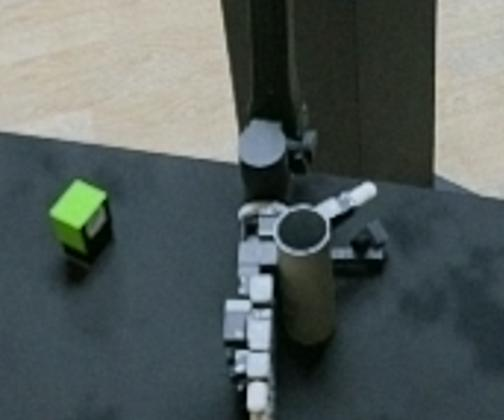

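>>> move --arm3 '{"target": [-0.4384, -1.294, 0.850, 0.4027, 0.5893, 0.4281, -0.5543], "speed": 0.04}' --cameras '[]'

Scene clock: 2918.20 s.
Joint torques (N m): arm1=[-0.56 -21.13 9.52 1.78 0.53 0.02] | arm2=[0.62 -17.85 12.3 2.85 0.02 -0.33] | arm3=[-0.5 -18.02 4.66 2.36 0.24 -0.05]
Heat: arm1: hottest joint2_rad 35 °C; arm2: hottest joint3_rad 40 °C; arm3: hottest joint3_rad 33 °C.
move: arm3 done
Joint velocities: within noise
arm1: as last shown
arm1.index_mcp_current_ma: -3
arm1.index_abd_current_ma: 17
arm1.index_pip_current_ma: 6
arm1.index_dip_current_ma: -23
arm1.middle_mcp_current_ma: 2
arm1.middle_abd_current_ma: 15
arm1.middle_pip_current_ma: -21
arm1.middle_dip_current_ma: -8
arm1.ring_mcp_current_ma: 8
arm1.ring_abd_current_ma: 2
arm1.ring_pip_current_ma: -8
arm1.ring_dip_current_ma: 0
arm1.thumb_cmc_current_ma: 24
arm1.thumb_axl_current_ma: 21
arm1.thumb_mcp_current_ma: -17
arm1.thumb_ipl_current_ma: -22
arm2.joint_positions: joint1_rad=+0.010 joint2_rad=+1.752 joint3_rad=+1.254 joint4_rad=+0.447 joint5_rad=+0.591 joint6_rad=+1.586 hand_index_mcp=+0.757 hand_index_abd=+0.013 hand_index_pip=+0.575 hand_index_dip=+0.694 hand_middle_mcp=+0.897 hand_middle_abd=+0.007 hand_middle_pip=+0.572 hand_middle_dip=+0.691 hand_ring_mcp=+0.760 hand_ring_abd=+0.008 hand_ring_pip=+0.577 hand_ring_dip=+0.693 hand_thumb_cmc=-0.529 hand_thumb_axl=+0.676 hand_thumb_mcp=+0.594 hand_thumb_ipl=+0.171 hand_current_limit=+0.400 hand_speed=-0.700
arm2.joint_status: not commanded
arm2.hand_state: goal,goal,goal,goal,overload,goal,goal,goal,goal,goal,goal,goal,blocked,goal,goal,goal
arm2.index_mcp_current_ma: 6
arm2.index_abd_current_ma: 9
arm2.index_pip_current_ma: -10
arm2.index_dip_current_ma: 3
arm2.middle_mcp_current_ma: -3
arm2.middle_abd_current_ma: 2
arm2.middle_pip_current_ma: 1
arm2.middle_dip_current_ma: -6
arm2.ring_mcp_current_ma: -10
arm2.ring_abd_current_ma: 21
arm2.ring_pip_current_ma: -5
arm2.ring_dip_current_ma: -8
arm2.thumb_cmc_current_ma: 22
arm2.thumb_axl_current_ma: -13
arm2.thumb_mcp_current_ma: -19
arm2.thumb_ipl_current_ma: -1
arm2.hand_goal_index_mcp: 0.760
arm2.hand_goal_index_abd: 0.000
arm2.hand_goal_index_pip: 0.578
arm2.hand_goal_index_dip: 0.696
arm2.hand_goal_middle_mcp: 0.754
arm2.hand_goal_middle_abd: 0.000
arm2.hand_goal_middle_pip: 0.578
arm2.hand_goal_middle_dip: 0.696
arm2.hand_goal_ring_mcp: 0.760
arm2.hand_goal_ring_abd: 0.000
arm2.hand_goal_ring_pip: 0.578
arm2.hand_goal_ring_dip: 0.696
arm2.hand_goal_thumb_cmc: -0.550
arm2.hand_goal_thumb_axl: 0.678
arm2.hand_goal_thumb_mcp: 0.600
arm2.hand_goal_thumb_ipl: 0.170
arm2.hand: x=+0.3217 y=-0.5179 z=+1.0924 quat_wxyz=(+0.666, +0.200, -0.697, +0.176)
arm2.hand_target: x=+0.3220 y=-0.5324 z=+1.1199 quat_wxyz=(+0.681, +0.191, -0.680, +0.192)
arm2.hand_status: not commanded
arm3.joint_positions: joint1_rad=+1.988 joint2_rad=+2.513 joint3_rad=+1.084 joint4_rad=+1.373 joint5_rad=-0.109 joint6_rad=-1.559 hand_index_mcp=+0.753 hand_index_abd=-0.010 hand_index_pip=+0.570 hand_index_dip=+0.689 hand_middle_mcp=+0.754 hand_middle_abd=-0.011 hand_middle_pip=+0.571 hand_middle_dip=+0.692 hand_ring_mcp=+0.754 hand_ring_abd=+0.065 hand_ring_pip=+0.572 hand_ring_dip=+0.691 hand_thumb_cmc=-0.576 hand_thumb_axl=+0.680 hand_thumb_mcp=+0.594 hand_thumb_ipl=+0.208 hand_current_limit=+0.600 hand_speed=-0.800
arm3.joint_status: not commanded
arm3.hand_state: goal,goal,goal,goal,goal,goal,goal,goal,goal,blocked,goal,goal,blocked,goal,goal,goal
arm3.index_mcp_current_ma: 2
arm3.index_abd_current_ma: -1
arm3.index_pip_current_ma: -1
arm3.index_dip_current_ma: -5
arm3.middle_mcp_current_ma: -1
arm3.middle_abd_current_ma: -14
arm3.middle_pip_current_ma: 13
arm3.middle_dip_current_ma: -6
arm3.ring_mcp_current_ma: 9
arm3.ring_abd_current_ma: 0
arm3.ring_pip_current_ma: -18
arm3.ring_dip_current_ma: 5
arm3.thumb_cmc_current_ma: 9
arm3.thumb_axl_current_ma: -7
arm3.thumb_mcp_current_ma: 10
arm3.thumb_ipl_current_ma: -6
arm3.hand_goal_index_mcp: 0.750
arm3.hand_goal_index_abd: 0.000
arm3.hand_goal_index_pip: 0.578
arm3.hand_goal_index_dip: 0.696
arm3.hand_goal_middle_mcp: 0.750
arm3.hand_goal_middle_abd: 0.000
arm3.hand_goal_middle_pip: 0.578
arm3.hand_goal_middle_dip: 0.696
arm3.hand_goal_ring_mcp: 0.750
arm3.hand_goal_ring_abd: 0.000
arm3.hand_goal_ring_pip: 0.578
arm3.hand_goal_ring_dip: 0.696
arm3.hand_goal_thumb_cmc: -0.550
arm3.hand_goal_thumb_axl: 0.678
arm3.hand_goal_thumb_mcp: 0.600
arm3.hand_goal_thumb_ipl: 0.200
arm3.hand: x=-0.4405 y=-1.2910 z=+0.8585 quat_wxyz=(-0.405, -0.592, -0.425, +0.552)
arm3.hand_target: x=-0.4384 y=-1.2937 z=+0.8500 quat_wxyz=(-0.403, -0.589, -0.428, +0.554)
arm3.hand_status: done (0.009 m and 0.6 deg from the pose sent, 0.020 m and 1.0 deg at the start)

>>> move --arm3 '{"joints": {"hand_index_mcp": -0.15, "hand_index_pip": -0.1, "hand_index_dip": 0.2, "hand_middle_mcp": -0.15, "hand_middle_pip": -0.1, "hand_middle_dip": 0.0, "hand_ring_mcp": -0.15, "hand_ring_pip": -0.1, "hand_ring_dip": 0.0, "hand_thumb_mcp": 0.1, "hand_thumb_ipl": 0.4, "hand_speed": -0.8}}' --cameras '["arm3_cam_wrist", "room_b"]'

>>> zoom_image --camera "room_b" --region '[350, 280, 470, 380]'

Scene clock: 2925.63 s.
Joint torques (N m): arm1=[-0.62 -21.19 9.51 1.77 0.53 0.02] | arm2=[1.08 -17.73 12.44 2.78 0.04 -0.31] | arm3=[-0.5 -18.2 4.53 2.25 0.12 0.18]
Heat: arm1: hottest joint2_rad 35 °C; arm2: hottest joint3_rad 40 °C; arm3: hottest joint3_rad 33 °C.
move: arm3 off_target
Joint velocities: within noise
arm1, arm2: as last shown
arm1.index_mcp_current_ma: -2
arm1.index_abd_current_ma: 6
arm1.index_pip_current_ma: -4
arm1.index_dip_current_ma: -10
arm1.middle_mcp_current_ma: -10
arm1.middle_abd_current_ma: 3
arm1.middle_pip_current_ma: -10
arm1.middle_dip_current_ma: 0
arm1.ring_mcp_current_ma: 14
arm1.ring_abd_current_ma: -1
arm1.ring_pip_current_ma: 8
arm1.ring_dip_current_ma: 4
arm1.thumb_cmc_current_ma: 21
arm1.thumb_axl_current_ma: 25
arm1.thumb_mcp_current_ma: -16
arm1.thumb_ipl_current_ma: -16
arm2.index_mcp_current_ma: 0
arm2.index_abd_current_ma: 0
arm2.index_pip_current_ma: -7
arm2.index_dip_current_ma: 11
arm2.middle_mcp_current_ma: -4
arm2.middle_pip_current_ma: -1
arm2.middle_dip_current_ma: -7
arm2.ring_mcp_current_ma: 1
arm2.ring_abd_current_ma: 13
arm2.ring_pip_current_ma: 3
arm2.ring_dip_current_ma: -5
arm2.thumb_cmc_current_ma: 32
arm2.thumb_axl_current_ma: -8
arm2.thumb_mcp_current_ma: -16
arm2.thumb_ipl_current_ma: -5
arm3.joint_positions: joint1_rad=+1.988 joint2_rad=+2.515 joint3_rad=+1.084 joint4_rad=+1.373 joint5_rad=-0.107 joint6_rad=-1.559 hand_index_mcp=-0.138 hand_index_abd=-0.010 hand_index_pip=-0.087 hand_index_dip=+0.212 hand_middle_mcp=-0.135 hand_middle_abd=-0.011 hand_middle_pip=-0.085 hand_middle_dip=+0.015 hand_ring_mcp=-0.127 hand_ring_abd=-0.002 hand_ring_pip=-0.092 hand_ring_dip=+0.013 hand_thumb_cmc=-0.578 hand_thumb_axl=+0.676 hand_thumb_mcp=+0.103 hand_thumb_ipl=+0.391 hand_current_limit=+0.600 hand_speed=-0.800
arm3.joint_status: hand_ring_mcp off_target (ended at -0.127, target -0.150); the others done
arm3.hand_state: goal,goal,goal,goal,goal,goal,goal,goal,blocked,goal,goal,goal,blocked,goal,goal,goal
arm3.index_mcp_current_ma: -21
arm3.index_abd_current_ma: 6
arm3.index_pip_current_ma: 10
arm3.index_dip_current_ma: -7
arm3.middle_mcp_current_ma: 5
arm3.middle_abd_current_ma: 4
arm3.middle_pip_current_ma: 5
arm3.middle_dip_current_ma: 1
arm3.ring_mcp_current_ma: 8
arm3.ring_abd_current_ma: -12
arm3.ring_pip_current_ma: 6
arm3.ring_dip_current_ma: 11
arm3.thumb_cmc_current_ma: 6
arm3.thumb_axl_current_ma: 7
arm3.thumb_mcp_current_ma: 3
arm3.thumb_ipl_current_ma: -1
arm3.hand_goal_index_mcp: -0.150
arm3.hand_goal_index_abd: 0.000
arm3.hand_goal_index_pip: -0.100
arm3.hand_goal_index_dip: 0.200
arm3.hand_goal_middle_mcp: -0.150
arm3.hand_goal_middle_abd: 0.000
arm3.hand_goal_middle_pip: -0.100
arm3.hand_goal_middle_dip: 0.000
arm3.hand_goal_ring_mcp: -0.150
arm3.hand_goal_ring_abd: 0.000
arm3.hand_goal_ring_pip: -0.100
arm3.hand_goal_ring_dip: 0.000
arm3.hand_goal_thumb_cmc: -0.550
arm3.hand_goal_thumb_axl: 0.678
arm3.hand_goal_thumb_mcp: 0.100
arm3.hand_goal_thumb_ipl: 0.400
arm3.hand: x=-0.4408 y=-1.2908 z=+0.8578 quat_wxyz=(-0.404, -0.593, -0.425, +0.552)
arm3.hand_target: x=-0.4384 y=-1.2937 z=+0.8500 quat_wxyz=(-0.403, -0.589, -0.428, +0.554)
arm3.hand_status: not commanded
arm3_cam_wrist: T_world_to_cam=[[0.54292, -0.18544, 0.81906, -0.67158], [-0.27809, 0.88059, 0.38371, 0.62566], [-0.79241, -0.43609, 0.42651, -1.15475]] pos_world=[-0.37643, -1.17907, 0.80251]

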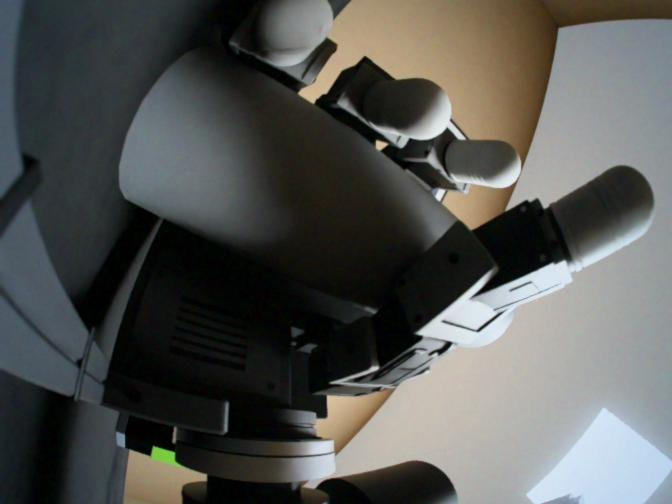

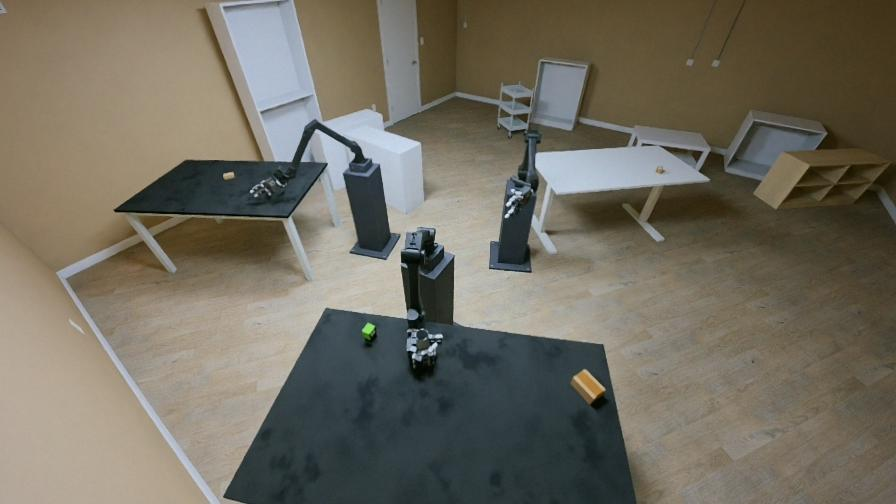

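Scaled by 4.200 from the camera's image (finer frame: 1280x720).

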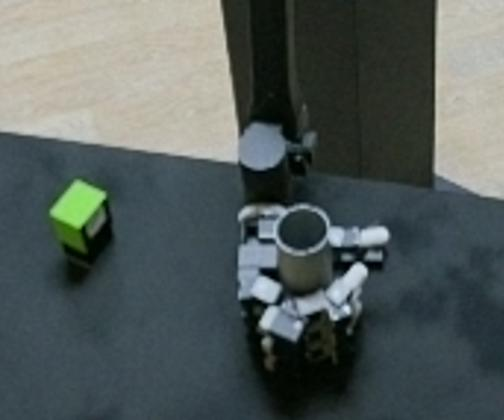

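>>> move --arm3 '{"joints": {"hand_index_mcp": -0.5, "hand_index_pip": -0.45, "hand_index_dip": -0.3, "hand_middle_mcp": -0.3, "hand_middle_pip": -0.4, "hand_middle_dip": -0.6, "hand_ring_mcp": -0.25, "hand_ring_pip": -0.4, "hand_ring_dip": -0.6, "hand_thumb_mcp": -0.4, "hand_thumb_ipl": 0.4}}' --cameras '["arm3_cam_wrist", "room_b"]'

>>> zoom_image --camera "room_b" --region '[350, 280, 470, 380]'

Scene clock: 2930.97 s.
Joint torques (N m): arm1=[-0.56 -21.13 9.52 1.78 0.53 0.01] | arm2=[0.79 -17.9 12.36 2.76 0.03 -0.32] | arm3=[-0.56 -18.08 4.44 2.24 0.12 0.16]
Heat: arm1: hottest joint2_rad 35 °C; arm2: hottest joint3_rad 40 °C; arm3: hottest joint3_rad 32 °C.
move: arm3 off_target
Joint velocities: within noise
arm1, arm2: as last shown
arm1.index_mcp_current_ma: -14
arm1.index_abd_current_ma: 3
arm1.index_pip_current_ma: 12
arm1.index_dip_current_ma: -13
arm1.middle_mcp_current_ma: -14
arm1.middle_abd_current_ma: 18
arm1.middle_pip_current_ma: -18
arm1.middle_dip_current_ma: -2
arm1.ring_mcp_current_ma: -3
arm1.ring_abd_current_ma: 12
arm1.ring_pip_current_ma: -10
arm1.ring_dip_current_ma: 8
arm1.thumb_cmc_current_ma: 30
arm1.thumb_axl_current_ma: 33
arm1.thumb_mcp_current_ma: -28
arm1.thumb_ipl_current_ma: -19
arm2.index_mcp_current_ma: 8
arm2.index_abd_current_ma: 8
arm2.index_pip_current_ma: -8
arm2.index_dip_current_ma: -1
arm2.middle_mcp_current_ma: -5
arm2.middle_abd_current_ma: 8
arm2.middle_pip_current_ma: -6
arm2.middle_dip_current_ma: -15
arm2.ring_mcp_current_ma: -3
arm2.ring_abd_current_ma: 14
arm2.ring_pip_current_ma: -1
arm2.ring_dip_current_ma: 1
arm2.thumb_cmc_current_ma: 27
arm2.thumb_axl_current_ma: -10
arm2.thumb_ipl_current_ma: -1
arm3.joint_positions: joint1_rad=+1.990 joint2_rad=+2.515 joint3_rad=+1.085 joint4_rad=+1.373 joint5_rad=-0.107 joint6_rad=-1.558 hand_index_mcp=-0.159 hand_index_abd=-0.010 hand_index_pip=-0.191 hand_index_dip=-0.040 hand_middle_mcp=-0.166 hand_middle_abd=-0.013 hand_middle_pip=-0.146 hand_middle_dip=-0.146 hand_ring_mcp=-0.129 hand_ring_abd=-0.014 hand_ring_pip=-0.172 hand_ring_dip=-0.149 hand_thumb_cmc=-0.586 hand_thumb_axl=+0.698 hand_thumb_mcp=-0.039 hand_thumb_ipl=+0.403 hand_current_limit=+0.600 hand_speed=-0.800
arm3.joint_status: hand_index_mcp off_target (ended at -0.159, target -0.500); hand_index_pip off_target (ended at -0.191, target -0.450); hand_index_dip off_target (ended at -0.040, target -0.300); hand_middle_mcp off_target (ended at -0.166, target -0.300); hand_middle_pip off_target (ended at -0.146, target -0.400); hand_middle_dip off_target (ended at -0.146, target -0.600); hand_ring_mcp off_target (ended at -0.129, target -0.250); hand_ring_pip off_target (ended at -0.172, target -0.400); hand_ring_dip off_target (ended at -0.149, target -0.600); hand_thumb_mcp off_target (ended at -0.039, target -0.400); the others done
arm3.hand_state: blocked,goal,blocked,blocked,blocked,goal,blocked,blocked,blocked,goal,blocked,blocked,blocked,goal,blocked,goal
arm3.index_mcp_current_ma: 160
arm3.index_abd_current_ma: 5
arm3.index_pip_current_ma: 103
arm3.index_dip_current_ma: 97
arm3.middle_mcp_current_ma: 33
arm3.middle_abd_current_ma: -7
arm3.middle_pip_current_ma: 76
arm3.middle_dip_current_ma: 224
arm3.ring_mcp_current_ma: 38
arm3.ring_abd_current_ma: -2
arm3.ring_pip_current_ma: 80
arm3.ring_dip_current_ma: 216
arm3.thumb_cmc_current_ma: 14
arm3.thumb_axl_current_ma: 7
arm3.thumb_mcp_current_ma: 247
arm3.thumb_ipl_current_ma: 9
arm3.hand_goal_index_mcp: -0.500
arm3.hand_goal_index_abd: 0.000
arm3.hand_goal_index_pip: -0.450
arm3.hand_goal_index_dip: -0.300
arm3.hand_goal_middle_mcp: -0.300
arm3.hand_goal_middle_abd: 0.000
arm3.hand_goal_middle_pip: -0.400
arm3.hand_goal_middle_dip: -0.600
arm3.hand_goal_ring_mcp: -0.250
arm3.hand_goal_ring_abd: 0.000
arm3.hand_goal_ring_pip: -0.400
arm3.hand_goal_ring_dip: -0.600
arm3.hand_goal_thumb_cmc: -0.550
arm3.hand_goal_thumb_axl: 0.678
arm3.hand_goal_thumb_mcp: -0.400
arm3.hand_goal_thumb_ipl: 0.400
arm3.hand: x=-0.4399 y=-1.2915 z=+0.8583 quat_wxyz=(-0.405, -0.593, -0.424, +0.552)
arm3.hand_target: x=-0.4383 y=-1.2938 z=+0.8500 quat_wxyz=(-0.403, -0.589, -0.428, +0.554)
arm3.hand_status: not commanded
arm3_cam_wrist: T_world_to_cam=[[0.54239, -0.18344, 0.81985, -0.67097], [-0.27972, 0.88076, 0.38212, 0.6273], [-0.79219, -0.43659, 0.42641, -1.15505]] pos_world=[-0.37563, -1.17986, 0.80291]

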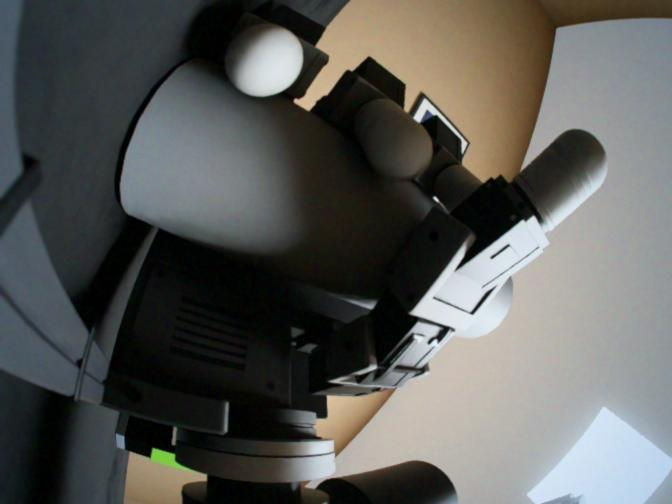

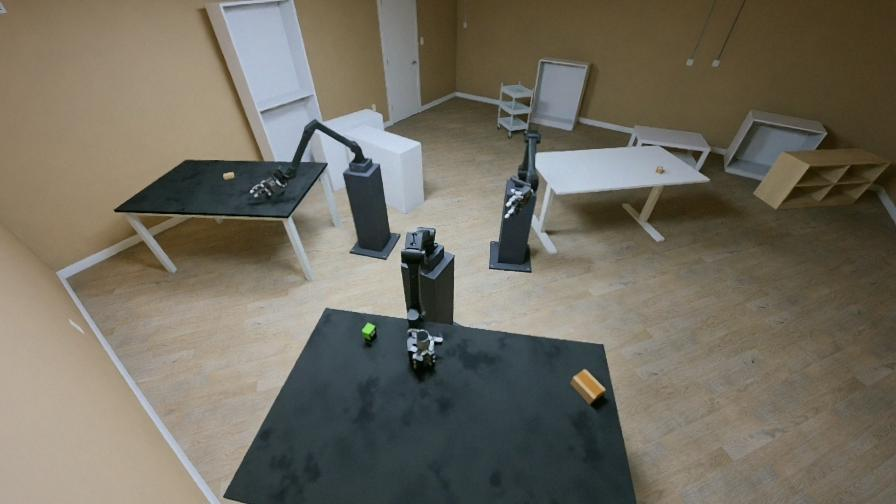

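Scaled by 4.200 from the camera's image (finer frame: 1280x720).

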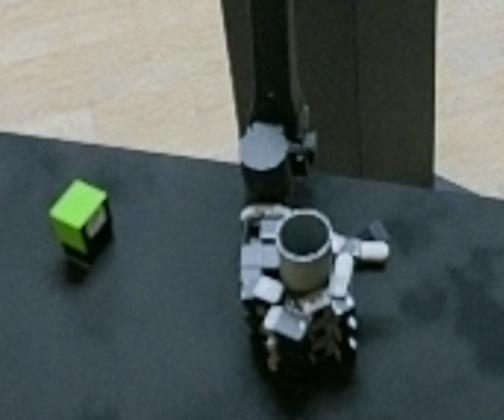

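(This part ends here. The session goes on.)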